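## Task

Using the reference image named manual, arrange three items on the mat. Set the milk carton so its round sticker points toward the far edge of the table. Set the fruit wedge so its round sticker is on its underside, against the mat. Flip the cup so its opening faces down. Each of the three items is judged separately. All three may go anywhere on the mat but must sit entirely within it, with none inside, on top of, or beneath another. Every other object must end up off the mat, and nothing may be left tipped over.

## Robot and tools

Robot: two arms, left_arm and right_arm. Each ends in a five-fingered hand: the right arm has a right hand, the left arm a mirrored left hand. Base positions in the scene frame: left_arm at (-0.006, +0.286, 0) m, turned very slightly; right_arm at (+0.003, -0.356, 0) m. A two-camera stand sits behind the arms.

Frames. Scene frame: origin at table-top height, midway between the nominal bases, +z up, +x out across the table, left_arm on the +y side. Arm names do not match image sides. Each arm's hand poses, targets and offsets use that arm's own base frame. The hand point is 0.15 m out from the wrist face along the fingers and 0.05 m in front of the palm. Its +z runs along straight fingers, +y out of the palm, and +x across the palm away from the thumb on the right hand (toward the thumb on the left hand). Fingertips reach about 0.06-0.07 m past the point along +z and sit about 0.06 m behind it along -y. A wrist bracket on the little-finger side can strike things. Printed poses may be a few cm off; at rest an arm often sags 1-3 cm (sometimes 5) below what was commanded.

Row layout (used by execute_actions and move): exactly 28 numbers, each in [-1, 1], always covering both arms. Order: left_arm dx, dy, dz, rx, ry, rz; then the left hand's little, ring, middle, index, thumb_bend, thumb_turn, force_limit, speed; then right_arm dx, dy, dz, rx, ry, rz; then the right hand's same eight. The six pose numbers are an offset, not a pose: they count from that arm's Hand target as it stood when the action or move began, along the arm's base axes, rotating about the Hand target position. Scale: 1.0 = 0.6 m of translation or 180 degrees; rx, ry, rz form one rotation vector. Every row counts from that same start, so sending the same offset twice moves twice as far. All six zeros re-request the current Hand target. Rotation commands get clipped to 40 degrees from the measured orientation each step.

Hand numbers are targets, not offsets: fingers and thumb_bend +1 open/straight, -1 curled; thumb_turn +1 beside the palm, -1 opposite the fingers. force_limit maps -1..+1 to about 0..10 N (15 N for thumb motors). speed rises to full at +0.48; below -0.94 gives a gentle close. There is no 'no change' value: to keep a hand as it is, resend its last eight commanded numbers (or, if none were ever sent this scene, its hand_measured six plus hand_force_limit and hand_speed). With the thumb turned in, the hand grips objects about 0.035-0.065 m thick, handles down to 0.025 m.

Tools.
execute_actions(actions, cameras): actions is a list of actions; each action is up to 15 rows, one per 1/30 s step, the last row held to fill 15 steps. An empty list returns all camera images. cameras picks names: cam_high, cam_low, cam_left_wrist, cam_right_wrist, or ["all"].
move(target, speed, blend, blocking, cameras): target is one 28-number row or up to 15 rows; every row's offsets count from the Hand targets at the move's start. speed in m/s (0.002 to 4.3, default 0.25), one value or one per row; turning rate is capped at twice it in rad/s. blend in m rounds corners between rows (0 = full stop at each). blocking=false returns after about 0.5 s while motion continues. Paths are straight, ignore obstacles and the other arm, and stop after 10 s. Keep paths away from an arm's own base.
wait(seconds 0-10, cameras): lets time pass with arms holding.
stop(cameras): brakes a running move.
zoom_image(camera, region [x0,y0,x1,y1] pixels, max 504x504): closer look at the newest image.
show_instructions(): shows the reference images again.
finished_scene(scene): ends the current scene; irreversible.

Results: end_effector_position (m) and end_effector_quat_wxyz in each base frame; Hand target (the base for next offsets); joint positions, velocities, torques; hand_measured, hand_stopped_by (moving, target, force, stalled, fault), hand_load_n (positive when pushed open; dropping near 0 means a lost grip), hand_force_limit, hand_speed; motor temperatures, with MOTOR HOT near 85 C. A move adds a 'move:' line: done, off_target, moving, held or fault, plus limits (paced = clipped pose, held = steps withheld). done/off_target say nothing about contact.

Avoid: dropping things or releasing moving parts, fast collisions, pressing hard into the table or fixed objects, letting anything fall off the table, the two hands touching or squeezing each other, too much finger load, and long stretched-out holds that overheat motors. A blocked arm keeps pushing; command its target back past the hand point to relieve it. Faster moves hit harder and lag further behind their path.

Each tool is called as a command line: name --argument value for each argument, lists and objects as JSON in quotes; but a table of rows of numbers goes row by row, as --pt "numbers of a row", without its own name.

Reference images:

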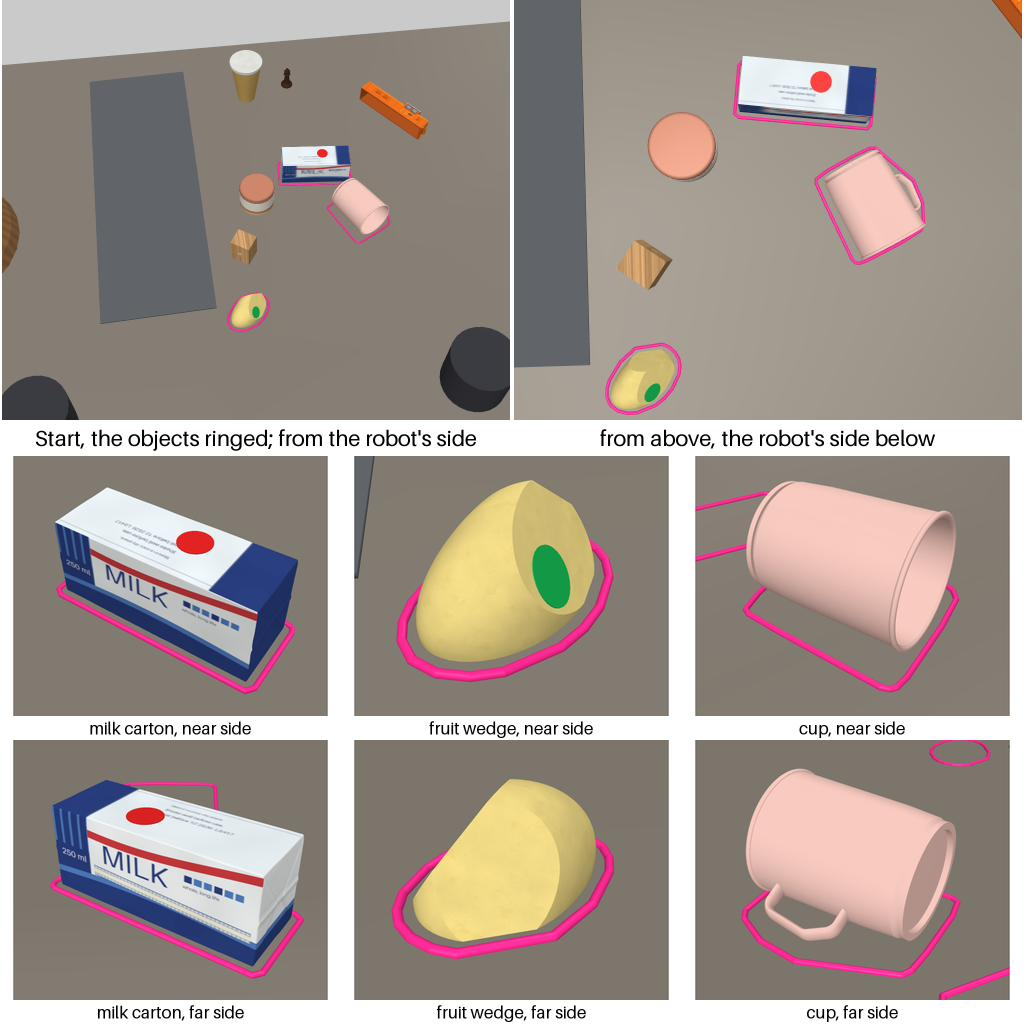

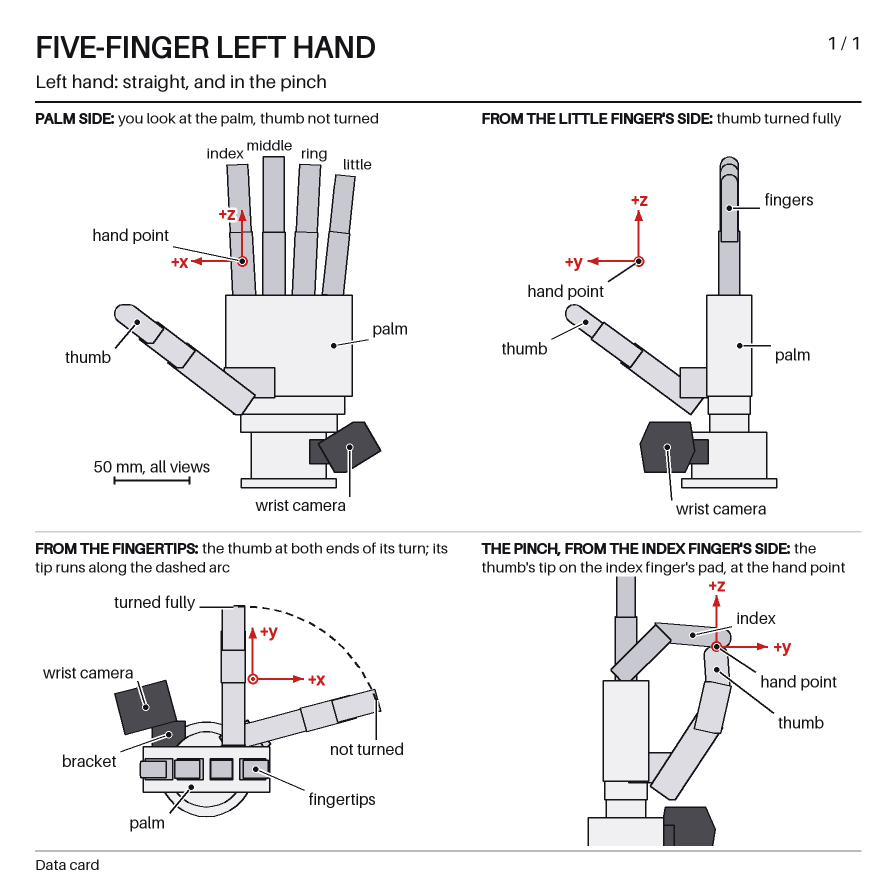

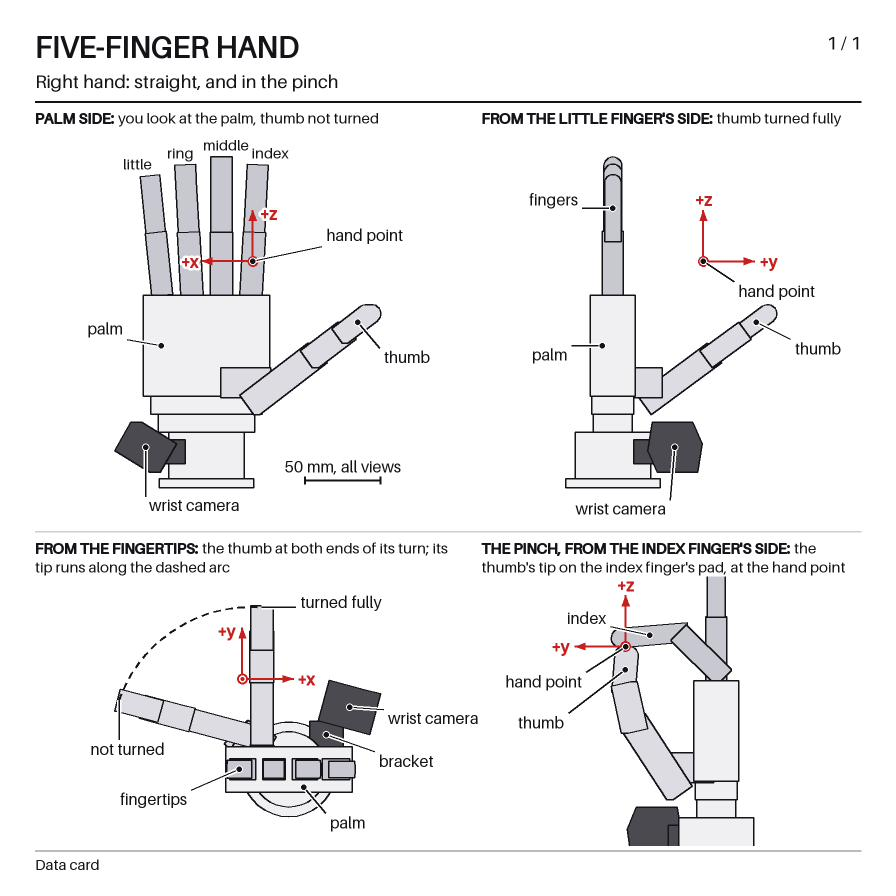

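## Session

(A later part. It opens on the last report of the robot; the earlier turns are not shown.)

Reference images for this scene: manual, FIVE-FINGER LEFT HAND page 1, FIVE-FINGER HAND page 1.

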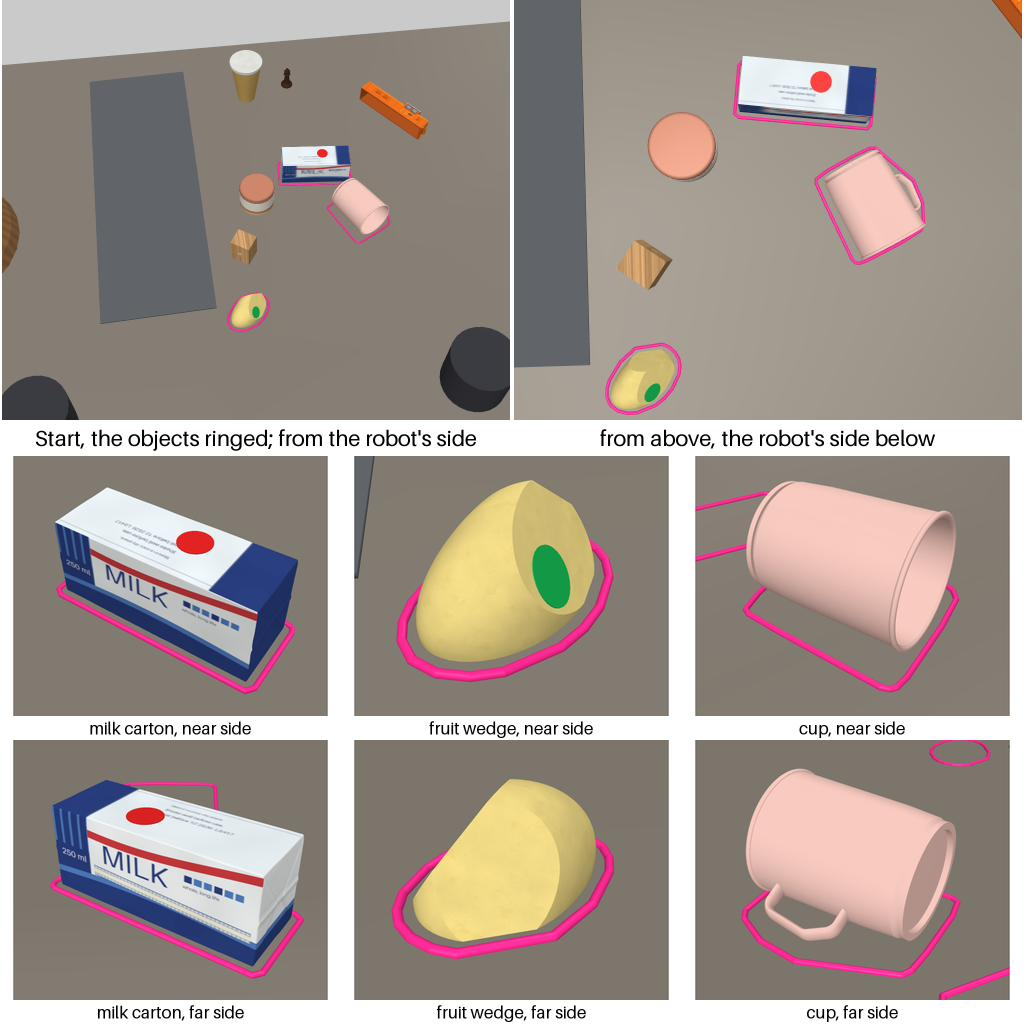

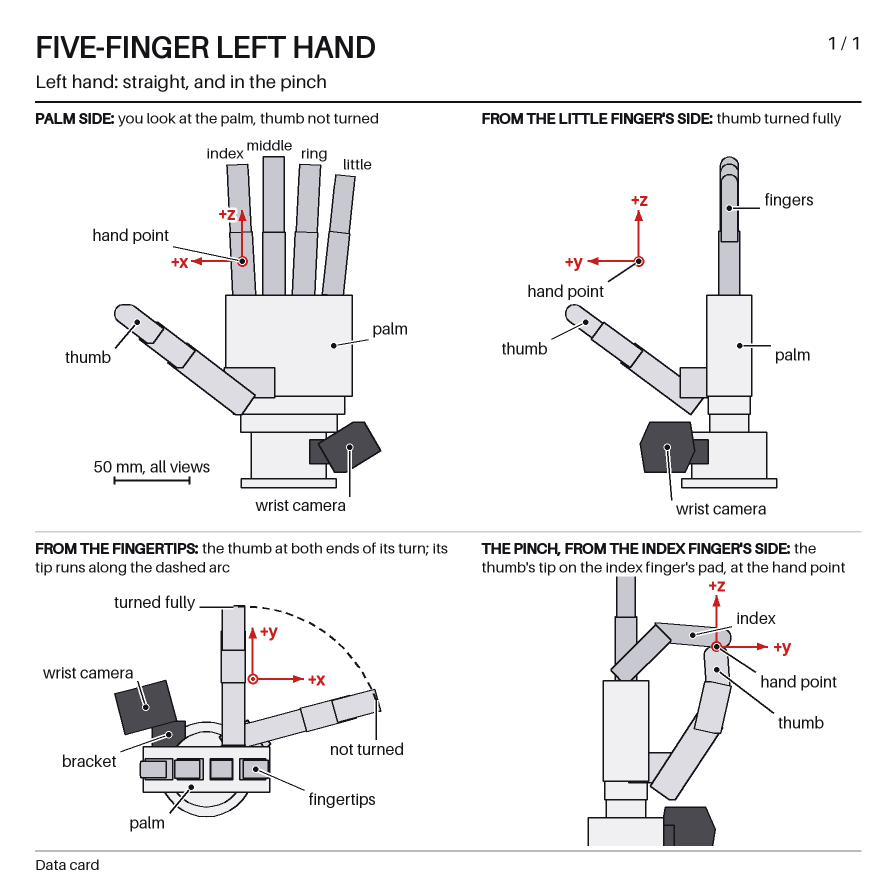

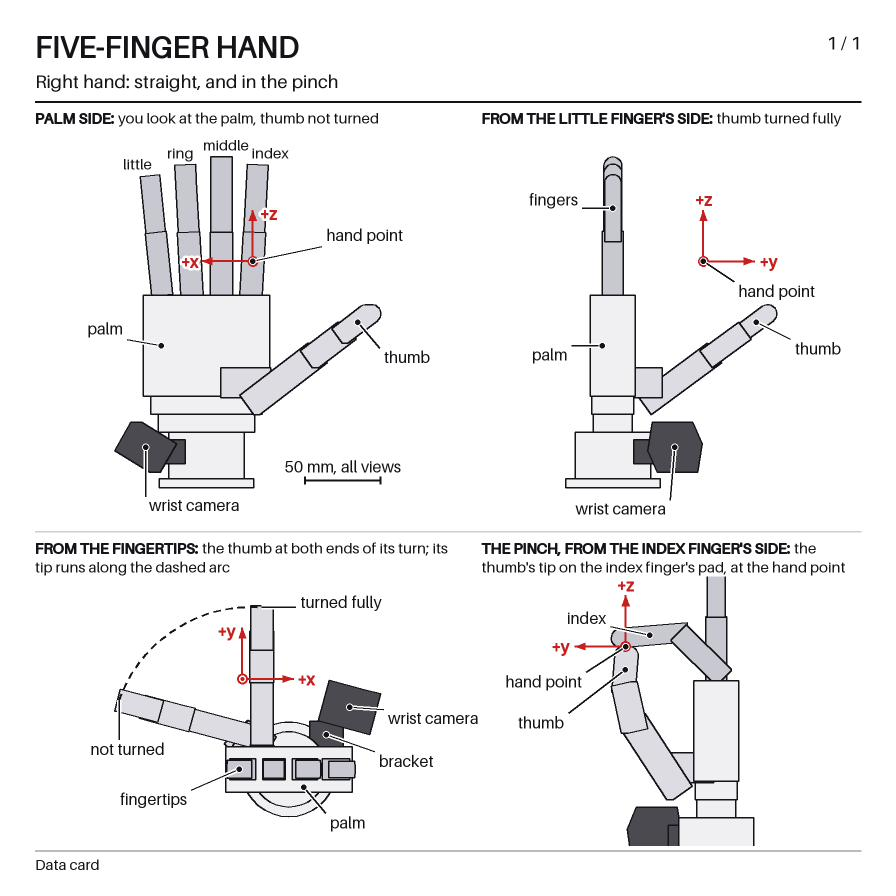

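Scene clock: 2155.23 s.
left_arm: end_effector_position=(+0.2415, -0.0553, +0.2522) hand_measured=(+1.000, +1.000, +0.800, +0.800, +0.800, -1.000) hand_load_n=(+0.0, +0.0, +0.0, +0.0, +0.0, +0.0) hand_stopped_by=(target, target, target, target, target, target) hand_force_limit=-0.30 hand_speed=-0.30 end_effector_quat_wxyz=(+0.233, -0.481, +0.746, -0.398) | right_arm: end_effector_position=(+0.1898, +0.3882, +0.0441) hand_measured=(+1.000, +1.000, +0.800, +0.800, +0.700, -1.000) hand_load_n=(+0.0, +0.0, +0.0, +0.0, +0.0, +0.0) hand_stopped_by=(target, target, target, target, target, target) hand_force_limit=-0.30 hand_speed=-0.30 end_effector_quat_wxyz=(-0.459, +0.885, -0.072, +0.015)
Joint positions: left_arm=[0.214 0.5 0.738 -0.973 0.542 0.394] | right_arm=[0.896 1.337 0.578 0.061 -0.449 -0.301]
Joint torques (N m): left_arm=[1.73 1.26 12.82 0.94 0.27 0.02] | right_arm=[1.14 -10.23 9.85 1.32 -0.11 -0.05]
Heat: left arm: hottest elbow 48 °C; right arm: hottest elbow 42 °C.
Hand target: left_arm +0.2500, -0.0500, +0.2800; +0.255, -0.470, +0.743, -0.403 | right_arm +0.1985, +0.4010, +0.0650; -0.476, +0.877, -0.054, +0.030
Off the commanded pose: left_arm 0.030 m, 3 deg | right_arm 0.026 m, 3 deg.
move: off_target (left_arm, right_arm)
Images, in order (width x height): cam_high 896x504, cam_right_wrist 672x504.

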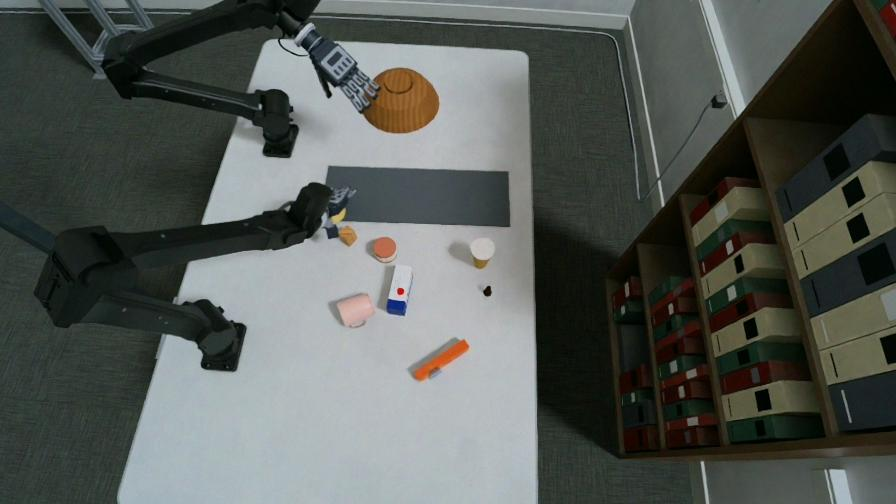

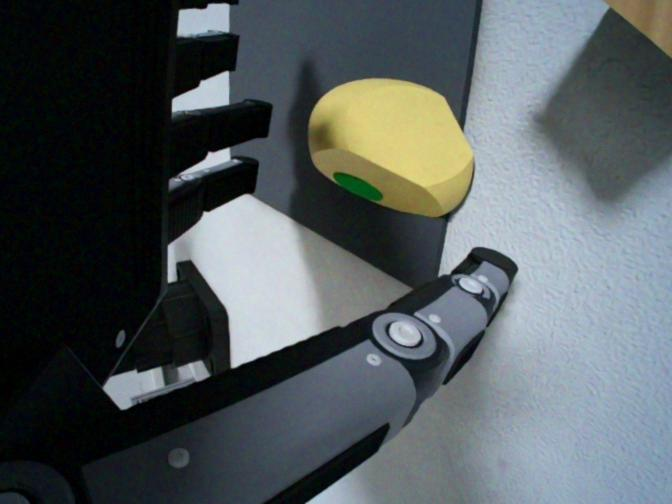

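move --target '[0,0,0,0,0,0,1,1,0.8,0.8,0.8,-1,-0.3,-0.3,0.026,0.005,0.0,0,0,0,1,1,0.8,0.8,0.7,-1,-0.3,-0.3]' --speed 0.15 --cameras '["cam_right_wrist"]'

Scene clock: 2183.00 s.
left_arm: end_effector_position=(+0.2415, -0.0553, +0.2522) hand_measured=(+1.000, +1.000, +0.800, +0.800, +0.800, -1.000) hand_load_n=(+0.0, +0.0, +0.0, +0.0, +0.0, +0.0) hand_stopped_by=(target, target, target, target, target, target) hand_force_limit=-0.30 hand_speed=-0.30 end_effector_quat_wxyz=(+0.233, -0.481, +0.746, -0.398) | right_arm: end_effector_position=(+0.1954, +0.3905, +0.0498) hand_measured=(+1.000, +1.000, +0.800, +0.800, +0.700, -1.000) hand_load_n=(+0.0, +0.0, +0.0, +0.0, +0.0, +0.0) hand_stopped_by=(target, target, target, target, target, target) hand_force_limit=-0.30 hand_speed=-0.30 end_effector_quat_wxyz=(-0.464, +0.884, -0.063, +0.017)
Joint positions: left_arm=[0.214 0.5 0.738 -0.973 0.542 0.394] | right_arm=[0.885 1.337 0.594 0.052 -0.466 -0.321]
Joint torques (N m): left_arm=[1.73 1.32 12.83 0.95 0.27 0.02] | right_arm=[-0.44 -7.82 11.54 1.29 -0.36 -0.06]
Heat: left arm: hottest elbow 48 °C; right arm: hottest elbow 43 °C.
Hand target: left_arm +0.2500, -0.0500, +0.2800; +0.255, -0.470, +0.743, -0.403 | right_arm +0.2141, +0.4040, +0.0650; -0.476, +0.877, -0.054, +0.030
Off the commanded pose: left_arm 0.030 m, 3 deg | right_arm 0.028 m, 2 deg.
move: off_target (left_arm, right_arm)
Images, in order (width x height): cam_right_wrist 672x504.

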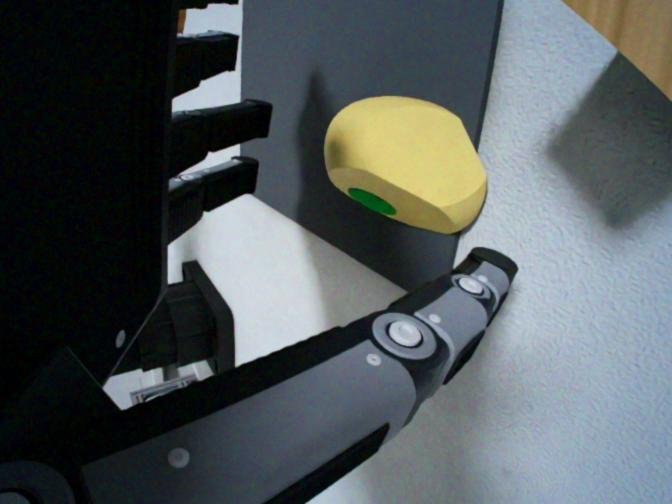

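move --target '[0,0,0,0,0,0,1,1,0.8,0.8,0.8,-1,-0.3,-0.3,0.003,0.008,-0.042,0,0,0,1,1,0.8,0.8,0.7,-1,-0.3,-0.3]' --speed 0.1 --cameras '["cam_right_wrist"]'

zoom_image --camera "cam_right_wrist" --region '[230, 80, 530, 300]'

Scene clock: 2206.17 s.
left_arm: end_effector_position=(+0.2415, -0.0553, +0.2522) hand_measured=(+1.000, +1.000, +0.800, +0.800, +0.800, -1.000) hand_load_n=(+0.0, +0.0, +0.0, +0.0, +0.0, +0.0) hand_stopped_by=(target, target, target, target, target, target) hand_force_limit=-0.30 hand_speed=-0.30 end_effector_quat_wxyz=(+0.233, -0.481, +0.746, -0.398) | right_arm: end_effector_position=(+0.1997, +0.3958, +0.0297) hand_measured=(+1.000, +1.000, +0.800, +0.800, +0.700, -1.000) hand_load_n=(+0.0, +0.5, -0.5, +0.0, +0.5, +0.0) hand_stopped_by=(target, target, target, target, target, target) hand_force_limit=-0.30 hand_speed=-0.30 end_effector_quat_wxyz=(-0.461, +0.885, -0.064, +0.015)
Joint positions: left_arm=[0.214 0.5 0.738 -0.973 0.542 0.394] | right_arm=[0.885 1.409 0.594 0.117 -0.466 -0.321]
Joint torques (N m): left_arm=[1.79 1.32 12.79 0.94 0.27 0.01] | right_arm=[0.09 -8.47 9.59 2.41 -0.21 -0.03]
Motor temperatures (°C): left_arm=[23 27 49 22 24 25] | right_arm=[22 27 45 22 24 26]
Heat: left arm: hottest elbow 49 °C; right arm: hottest elbow 45 °C.
Hand target: left_arm +0.2500, -0.0500, +0.2800; +0.255, -0.470, +0.743, -0.403 | right_arm +0.2159, +0.4088, +0.0398; -0.476, +0.877, -0.054, +0.030
Off the commanded pose: left_arm 0.030 m, 3 deg | right_arm 0.023 m, 3 deg.
move: off_target (left_arm, right_arm)
Images, in order (width x height): cam_right_wrist 672x504.

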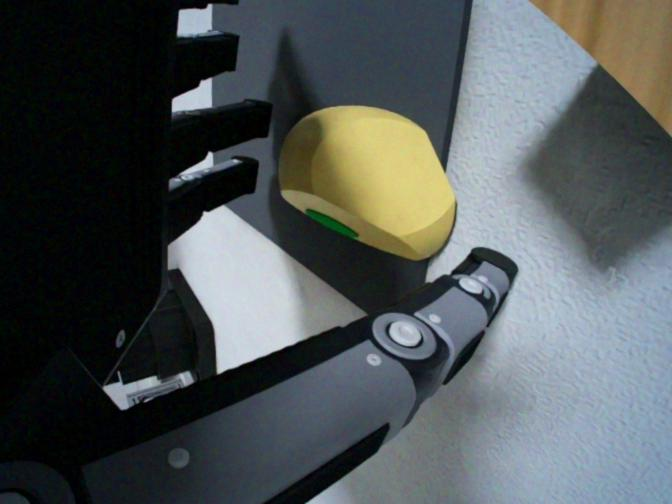

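Scaled by 1.680 from the camera's 672x504 image, which has a finer 960x720 frame.

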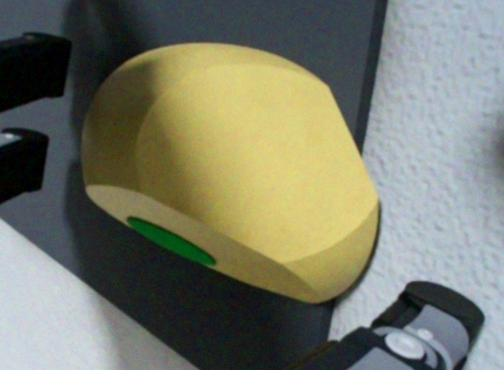

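move --pt "0 0 0 0 0 0 0.6 0.6 0.6 0.6 0.8 -1 -0.3 -0.3 0 -0.06 0.34 0 0 0 1 1 0.8 0.8 0.7 -1 -0.3 -0.3" --pt "-0.0298 -0.3002 -0.1833 0.0661 0.3123 0.1365 0.6 0.6 0.6 0.6 0.8 -1 -0.3 -0.3 0.1577 -0.4588 0.2003 -0.067 -0.0075 0.1536 1 1 0.8 0.8 0.7 -1 -0.3 -0.3" --speed '[0.25,0.3]' --blend '[0.04,0]' --cameras '["cam_high","cam_left_wrist","cam_right_wrist"]'

zoom_image --camera "cam_high" --region '[300, 150, 400, 250]'

Scene clock: 2427.33 s.
left_arm: end_effector_position=(+0.2208, -0.2152, +0.1502) hand_measured=(+0.600, +0.600, +0.600, +0.600, +0.800, -1.000) hand_load_n=(+0.0, +0.0, +0.0, +0.0, +0.0, +0.0) hand_stopped_by=(target, target, target, target, target, target) hand_force_limit=-0.30 hand_speed=-0.30 end_effector_quat_wxyz=(+0.003, +0.716, -0.698, -0.025) | right_arm: end_effector_position=(+0.2933, +0.1313, +0.1476) hand_measured=(+1.000, +1.000, +0.800, +0.800, +0.700, -1.000) hand_load_n=(+0.0, +0.0, +0.0, +0.0, +0.0, +0.0) hand_stopped_by=(target, target, target, target, target, target) hand_force_limit=-0.30 hand_speed=-0.30 end_effector_quat_wxyz=(-0.374, +0.911, +0.153, -0.084)
Joint positions: left_arm=[-0.579 1.281 1.026 -1.367 -0.004 -0.605] | right_arm=[0.152 1.386 1.074 -1.489 -0.761 -1.844]
Joint torques (N m): left_arm=[0.32 -7.59 11.11 -0.54 -0.11 -0.17] | right_arm=[-0.32 -8.82 12.1 -0.4 -0.41 -0.06]
Heat: left arm: hottest elbow 50 °C; right arm: hottest elbow 44 °C.
Hand target: left_arm +0.2321, -0.2301, +0.1700; +0.000, +0.716, -0.698, +0.000 | right_arm +0.3105, +0.1335, +0.1599; -0.376, +0.909, +0.166, -0.069
Off the commanded pose: left_arm 0.027 m, 3 deg | right_arm 0.021 m, 2 deg.
move: off_target (left_arm, right_arm); blend cut to 0 m at target 1
Images, in order (width x height): cam_high 896x504, cam_left_wrist 672x504, cam_right_wrist 672x504.

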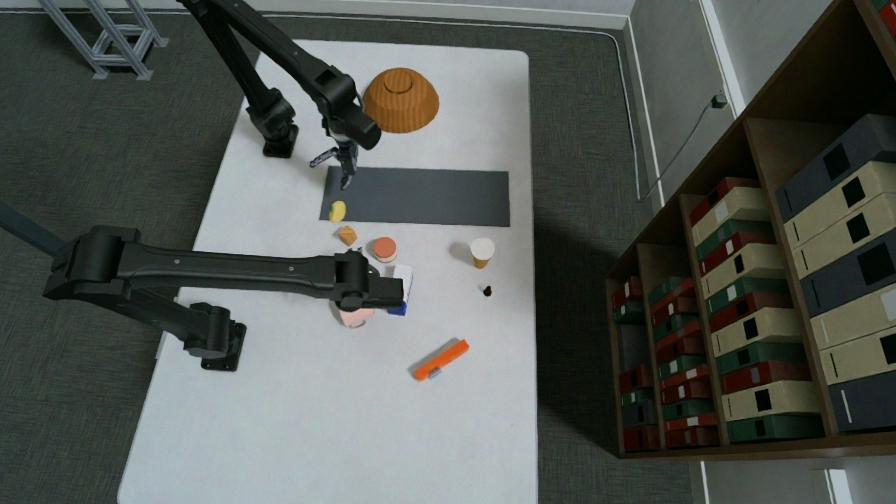

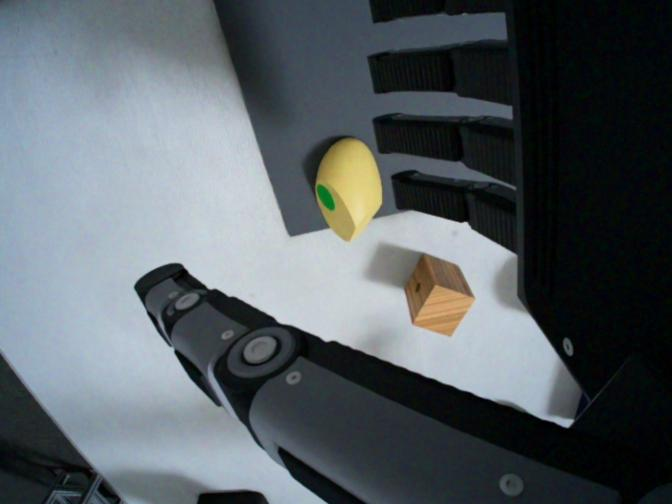

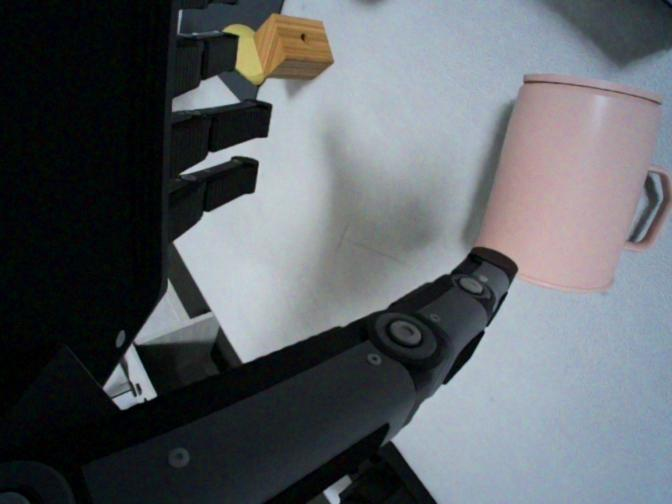

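Scaled by 5.040 from the camera's 896x504 image, which has a finer 1280x720 frame.

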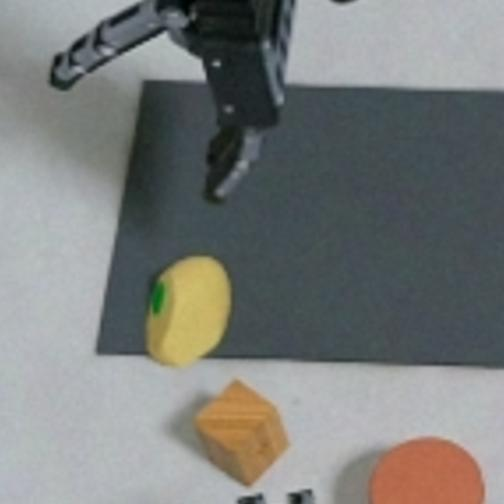

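move --target '[0.034,-0.0632,-0.09,0,0,0,0.6,0.6,0.6,0.6,0.8,-1,-0.3,-0.3,0.025,0.004,-0.085,0,0,0,1,1,0.8,0.8,0.6,-1,-0.3,-0.3]' --speed 0.2 --cameras '["cam_high","cam_left_wrist","cam_right_wrist"]'

zoom_image --camera "cam_high" --region '[300, 150, 400, 250]'

Scene clock: 2511.00 s.
left_arm: end_effector_position=(+0.2383, -0.2496, +0.1012) hand_measured=(+0.600, +0.600, +0.600, +0.600, +0.800, -1.000) hand_load_n=(+0.0, +0.0, +0.0, +0.0, +0.0, +0.0) hand_stopped_by=(target, target, target, target, target, target) hand_force_limit=-0.30 hand_speed=-0.30 end_effector_quat_wxyz=(+0.002, +0.715, -0.698, -0.032) | right_arm: end_effector_position=(+0.3203, +0.1355, +0.1107) hand_measured=(+1.000, +1.000, +0.800, +0.800, +0.600, -1.000) hand_load_n=(+0.0, +0.0, +0.0, +0.0, +0.0, +0.0) hand_stopped_by=(target, target, target, target, target, target) hand_force_limit=-0.30 hand_speed=-0.30 end_effector_quat_wxyz=(-0.374, +0.911, +0.158, -0.073)
Joint positions: left_arm=[-0.632 1.423 1.026 -1.237 -0.004 -0.656] | right_arm=[0.152 1.475 1.068 -1.371 -0.761 -1.845]
Joint torques (N m): left_arm=[0.32 -9.35 9.87 0.43 -0.11 -0.18] | right_arm=[-0.26 -10.23 7.79 0.34 -0.42 -0.05]
Heat: left arm: hottest elbow 50 °C; right arm: hottest elbow 49 °C.
Hand target: left_arm +0.2525, -0.2680, +0.1160; +0.000, +0.716, -0.698, +0.000 | right_arm +0.3255, +0.1359, +0.1089; -0.376, +0.909, +0.166, -0.069
Off the commanded pose: left_arm 0.028 m, 4 deg | right_arm 0.005 m, 1 deg.
move: off_target (left_arm)
Images, in order (width x height): cam_high 896x504, cam_left_wrist 672x504, cam_right_wrist 672x504.

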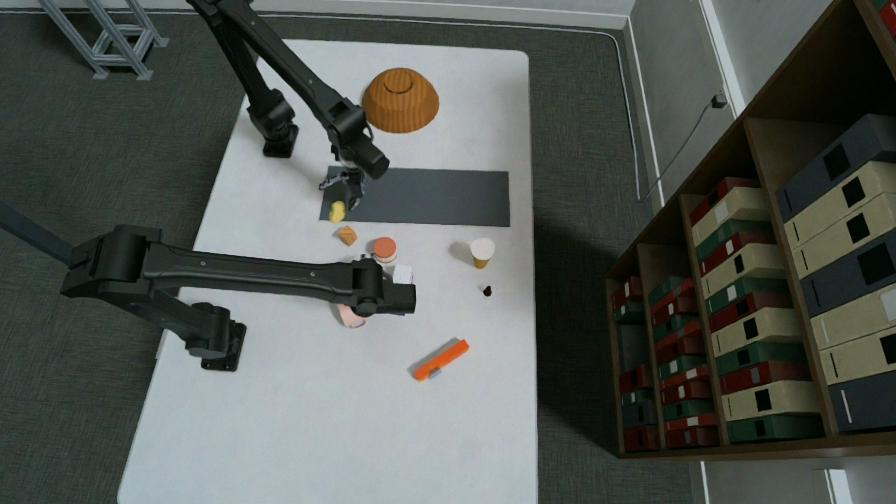

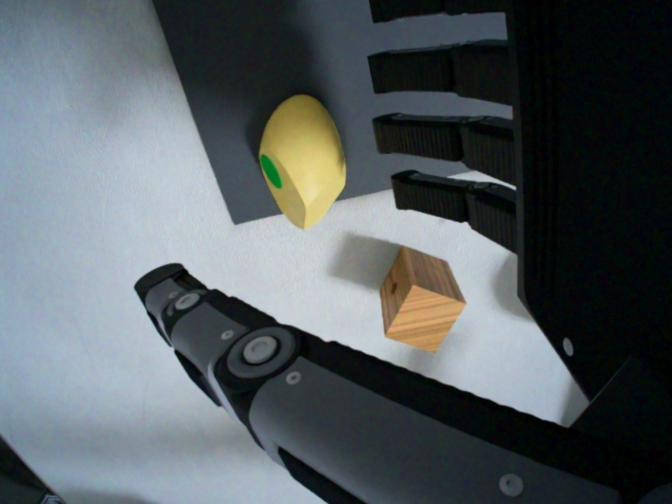

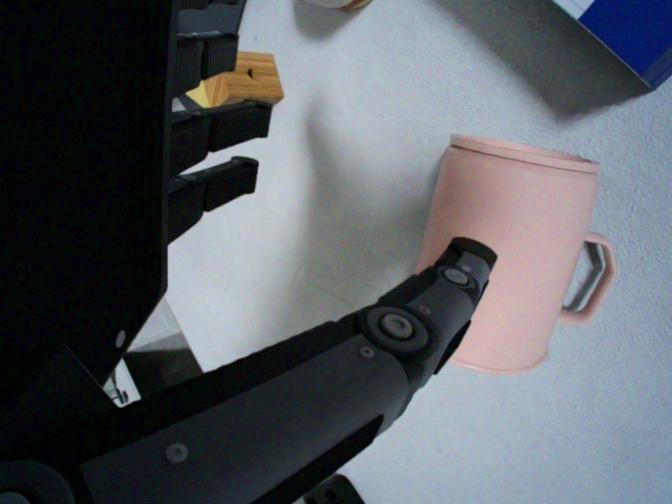

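Scaled by 5.040 from the camera's 896x504 image, which has a finer 1280x720 frame.

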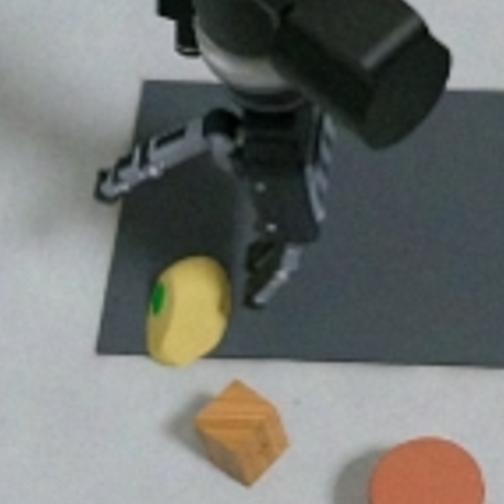

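move --target '[0,0,-0.047,0,0,0,0.6,0.6,0.6,0.6,0.8,-1,-0.3,-0.3,-0.0183,-0.0032,-0.058,0,0,0,1,1,0.8,0.8,0.6,-1,-0.3,-0.3]' --speed 0.15 --cameras '["cam_high","cam_left_wrist","cam_right_wrist"]'

zoom_image --camera "cam_high" --region '[300, 150, 400, 250]'

zoom_image --camera "cam_low" --region '[440, 200, 580, 300]'

Scene clock: 2551.67 s.
left_arm: end_effector_position=(+0.2500, -0.2582, +0.0847) hand_measured=(+0.600, +0.600, +0.600, +0.600, +0.800, -1.000) hand_load_n=(+0.0, +0.0, +0.0, +0.0, +0.0, +0.0) hand_stopped_by=(target, target, target, target, target, target) hand_force_limit=-0.30 hand_speed=-0.30 end_effector_quat_wxyz=(+0.000, +0.716, -0.698, -0.013) | right_arm: end_effector_position=(+0.3089, +0.1337, +0.0800) hand_measured=(+1.000, +1.000, +0.800, +0.800, +0.600, -1.000) hand_load_n=(+0.0, +0.0, +0.0, -0.5, -0.5, +0.0) hand_stopped_by=(target, target, target, target, target, target) hand_force_limit=-0.30 hand_speed=-0.30 end_effector_quat_wxyz=(-0.374, +0.911, +0.157, -0.075)
Joint positions: left_arm=[-0.632 1.451 1.012 -1.157 -0.004 -0.657] | right_arm=[0.152 1.486 0.989 -1.285 -0.761 -1.845]
Joint torques (N m): left_arm=[0.32 -9.35 7.04 0.53 -0.12 -0.17] | right_arm=[-0.26 -9.58 6.9 0.53 -0.42 -0.05]
Heat: left arm: hottest elbow 48 °C; right arm: hottest elbow 44 °C.
Hand target: left_arm +0.2525, -0.2680, +0.0878; +0.000, +0.716, -0.698, +0.000 | right_arm +0.3145, +0.1340, +0.0741; -0.376, +0.909, +0.166, -0.069
Off the commanded pose: left_arm 0.011 m, 2 deg | right_arm 0.008 m, 1 deg.
move: off_target (left_arm)
Images, in order (width x height): cam_high 896x504, cam_left_wrist 672x504, cam_right_wrist 672x504.

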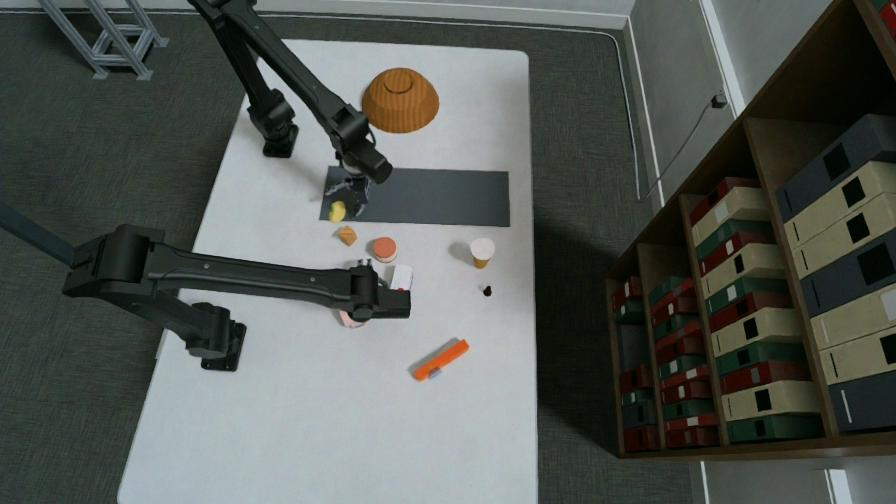

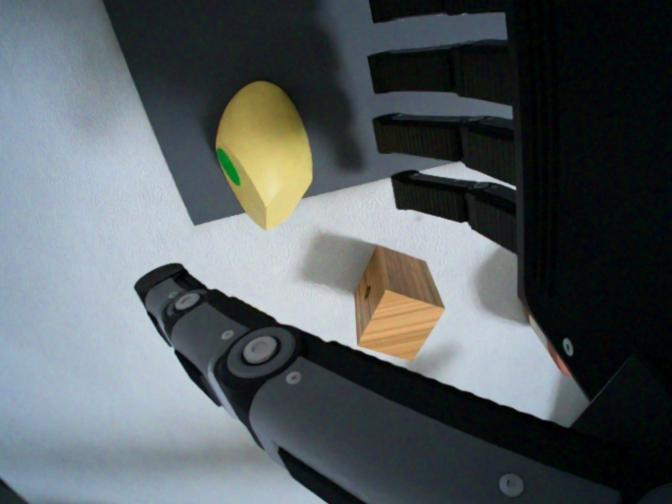

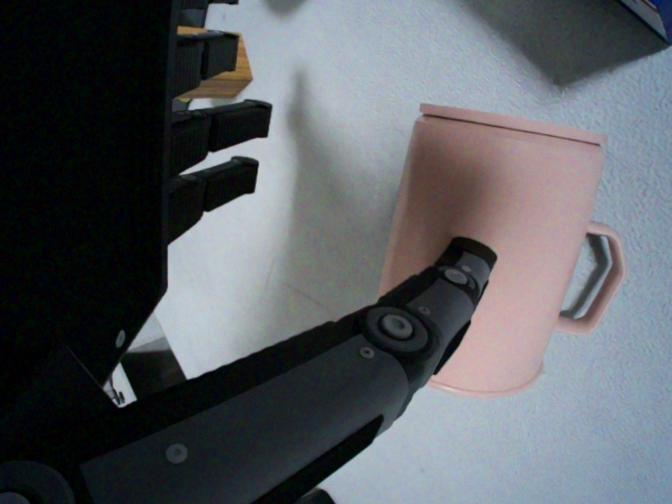

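Scaled by 5.040 from the camera's 896x504 image, which has a finer 1280x720 frame.

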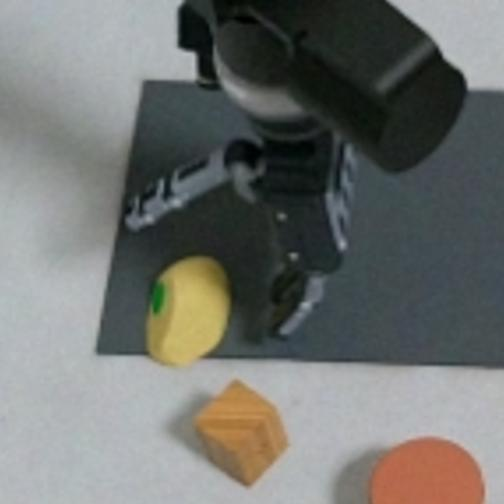

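This scene's latest camera images include none from cam_low. They are from: cam_high, cam_left_wrist, cam_right_wrist. cam_low's image comes with the result of a call that names it in "cameras".

zoom_image --camera "cam_high" --region '[320, 240, 420, 340]'

move --target '[-0.0185,0.0195,-0.022,0,0,0,0.6,0.6,0.6,0.6,0.8,-1,-0.3,-0.3,0,0,0,0,0,0,1,1,0.8,0.8,0.6,-1,-0.3,-0.3]' --speed 0.15 --cameras '["cam_high","cam_left_wrist","cam_low"]'

zoom_image --camera "cam_high" --region '[300, 150, 400, 250]'

zoom_image --camera "cam_low" --region '[440, 200, 580, 300]'

Scaled by 5.040 from the camera's 896x504 image, which has a finer 1280x720 frame.

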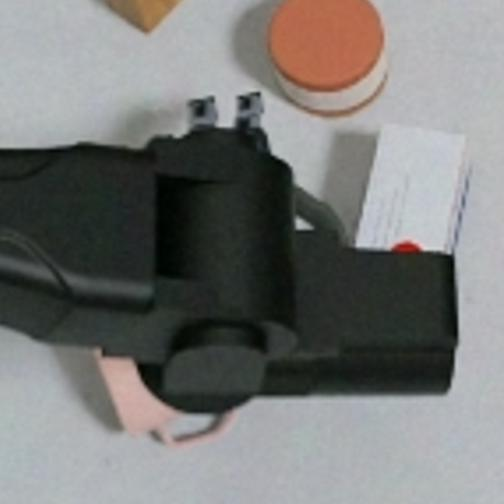

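Scene clock: 2587.17 s.
left_arm: end_effector_position=(+0.2362, -0.2480, +0.0657) hand_measured=(+0.600, +0.600, +0.600, +0.600, +0.800, -1.000) hand_load_n=(+0.0, +0.0, +0.0, +0.0, +0.0, +0.0) hand_stopped_by=(target, target, target, target, target, target) hand_force_limit=-0.30 hand_speed=-0.30 end_effector_quat_wxyz=(+0.001, +0.716, -0.698, -0.023) | right_arm: end_effector_position=(+0.3089, +0.1337, +0.0800) hand_measured=(+1.000, +1.000, +0.800, +0.800, +0.600, -1.000) hand_load_n=(-0.5, +0.0, +0.5, +0.0, +0.0, +0.0) hand_stopped_by=(target, target, target, target, target, target) hand_force_limit=-0.30 hand_speed=-0.30 end_effector_quat_wxyz=(-0.374, +0.911, +0.157, -0.075)
Joint positions: left_arm=[-0.632 1.446 0.949 -1.119 -0.004 -0.657] | right_arm=[0.152 1.486 0.989 -1.285 -0.761 -1.845]
Joint torques (N m): left_arm=[0.91 -10.7 6.72 0.47 -0.13 -0.11] | right_arm=[-0.32 -9.52 6.87 0.53 -0.41 -0.05]
Motor temperatures (°C): left_arm=[23 28 44 22 23 25] | right_arm=[22 26 41 22 25 26]
Heat: left arm: hottest elbow 44 °C; right arm: hottest elbow 41 °C.
Hand target: left_arm +0.2414, -0.2563, +0.0746; +0.000, +0.716, -0.698, +0.000 | right_arm +0.3145, +0.1340, +0.0741; -0.376, +0.909, +0.166, -0.069
Off the commanded pose: left_arm 0.013 m, 3 deg | right_arm 0.008 m, 1 deg.
move: off_target (left_arm)
Images, in order (width x height): cam_high 896x504, cam_low 896x504, cam_left_wrist 672x504.

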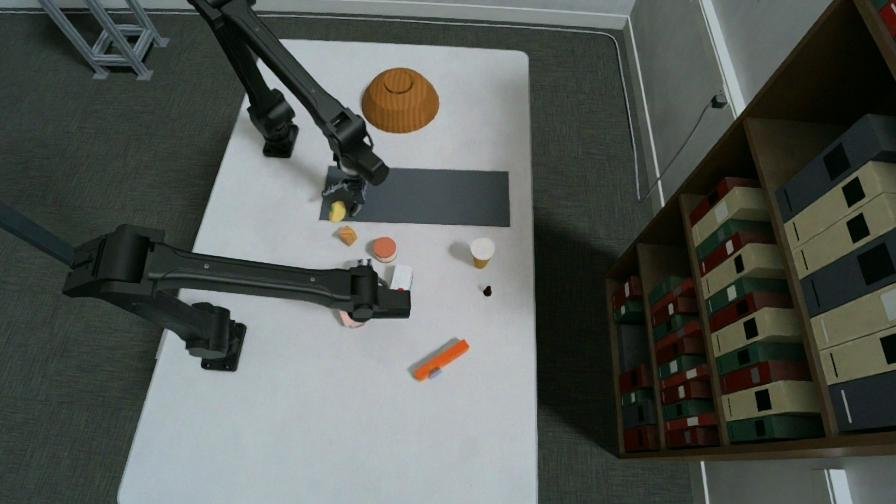

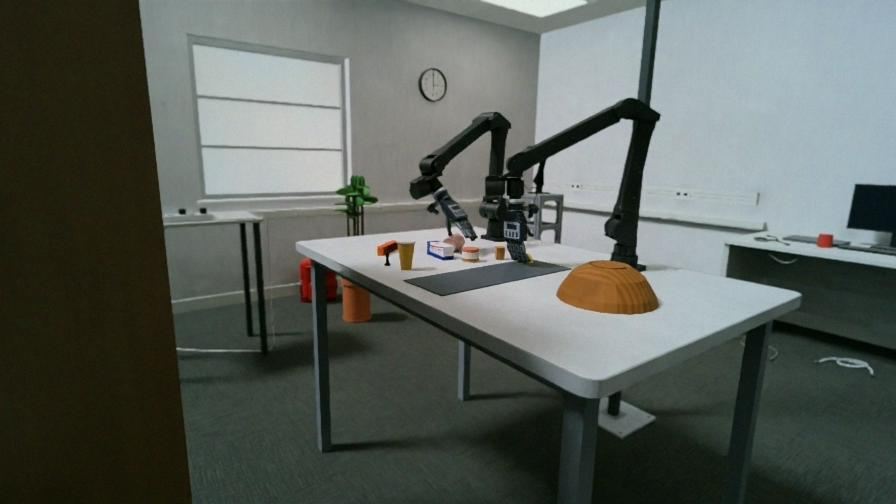

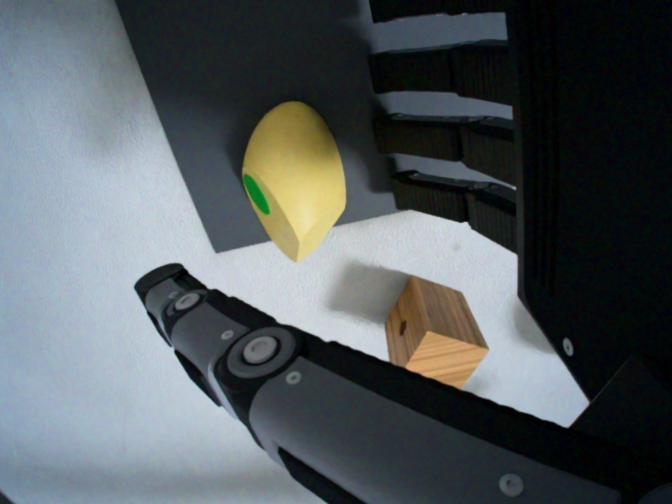

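Scaled by 5.040 from the camera's 896x504 image, which has a finer 1280x720 frame.

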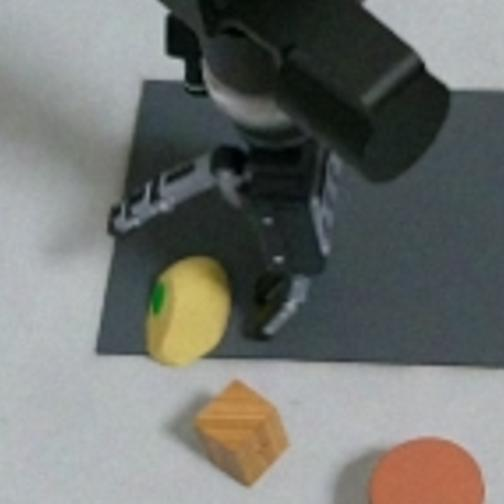

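Scaled by 3.600 from the camera's 896x504 image, which has a finer 1280x720 frame.

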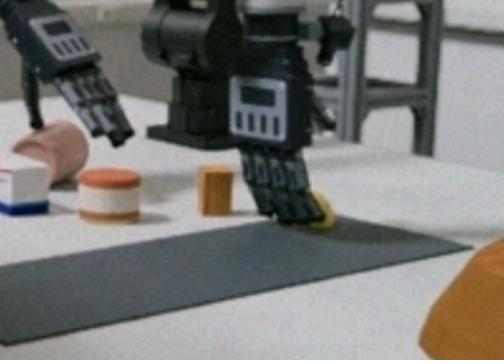

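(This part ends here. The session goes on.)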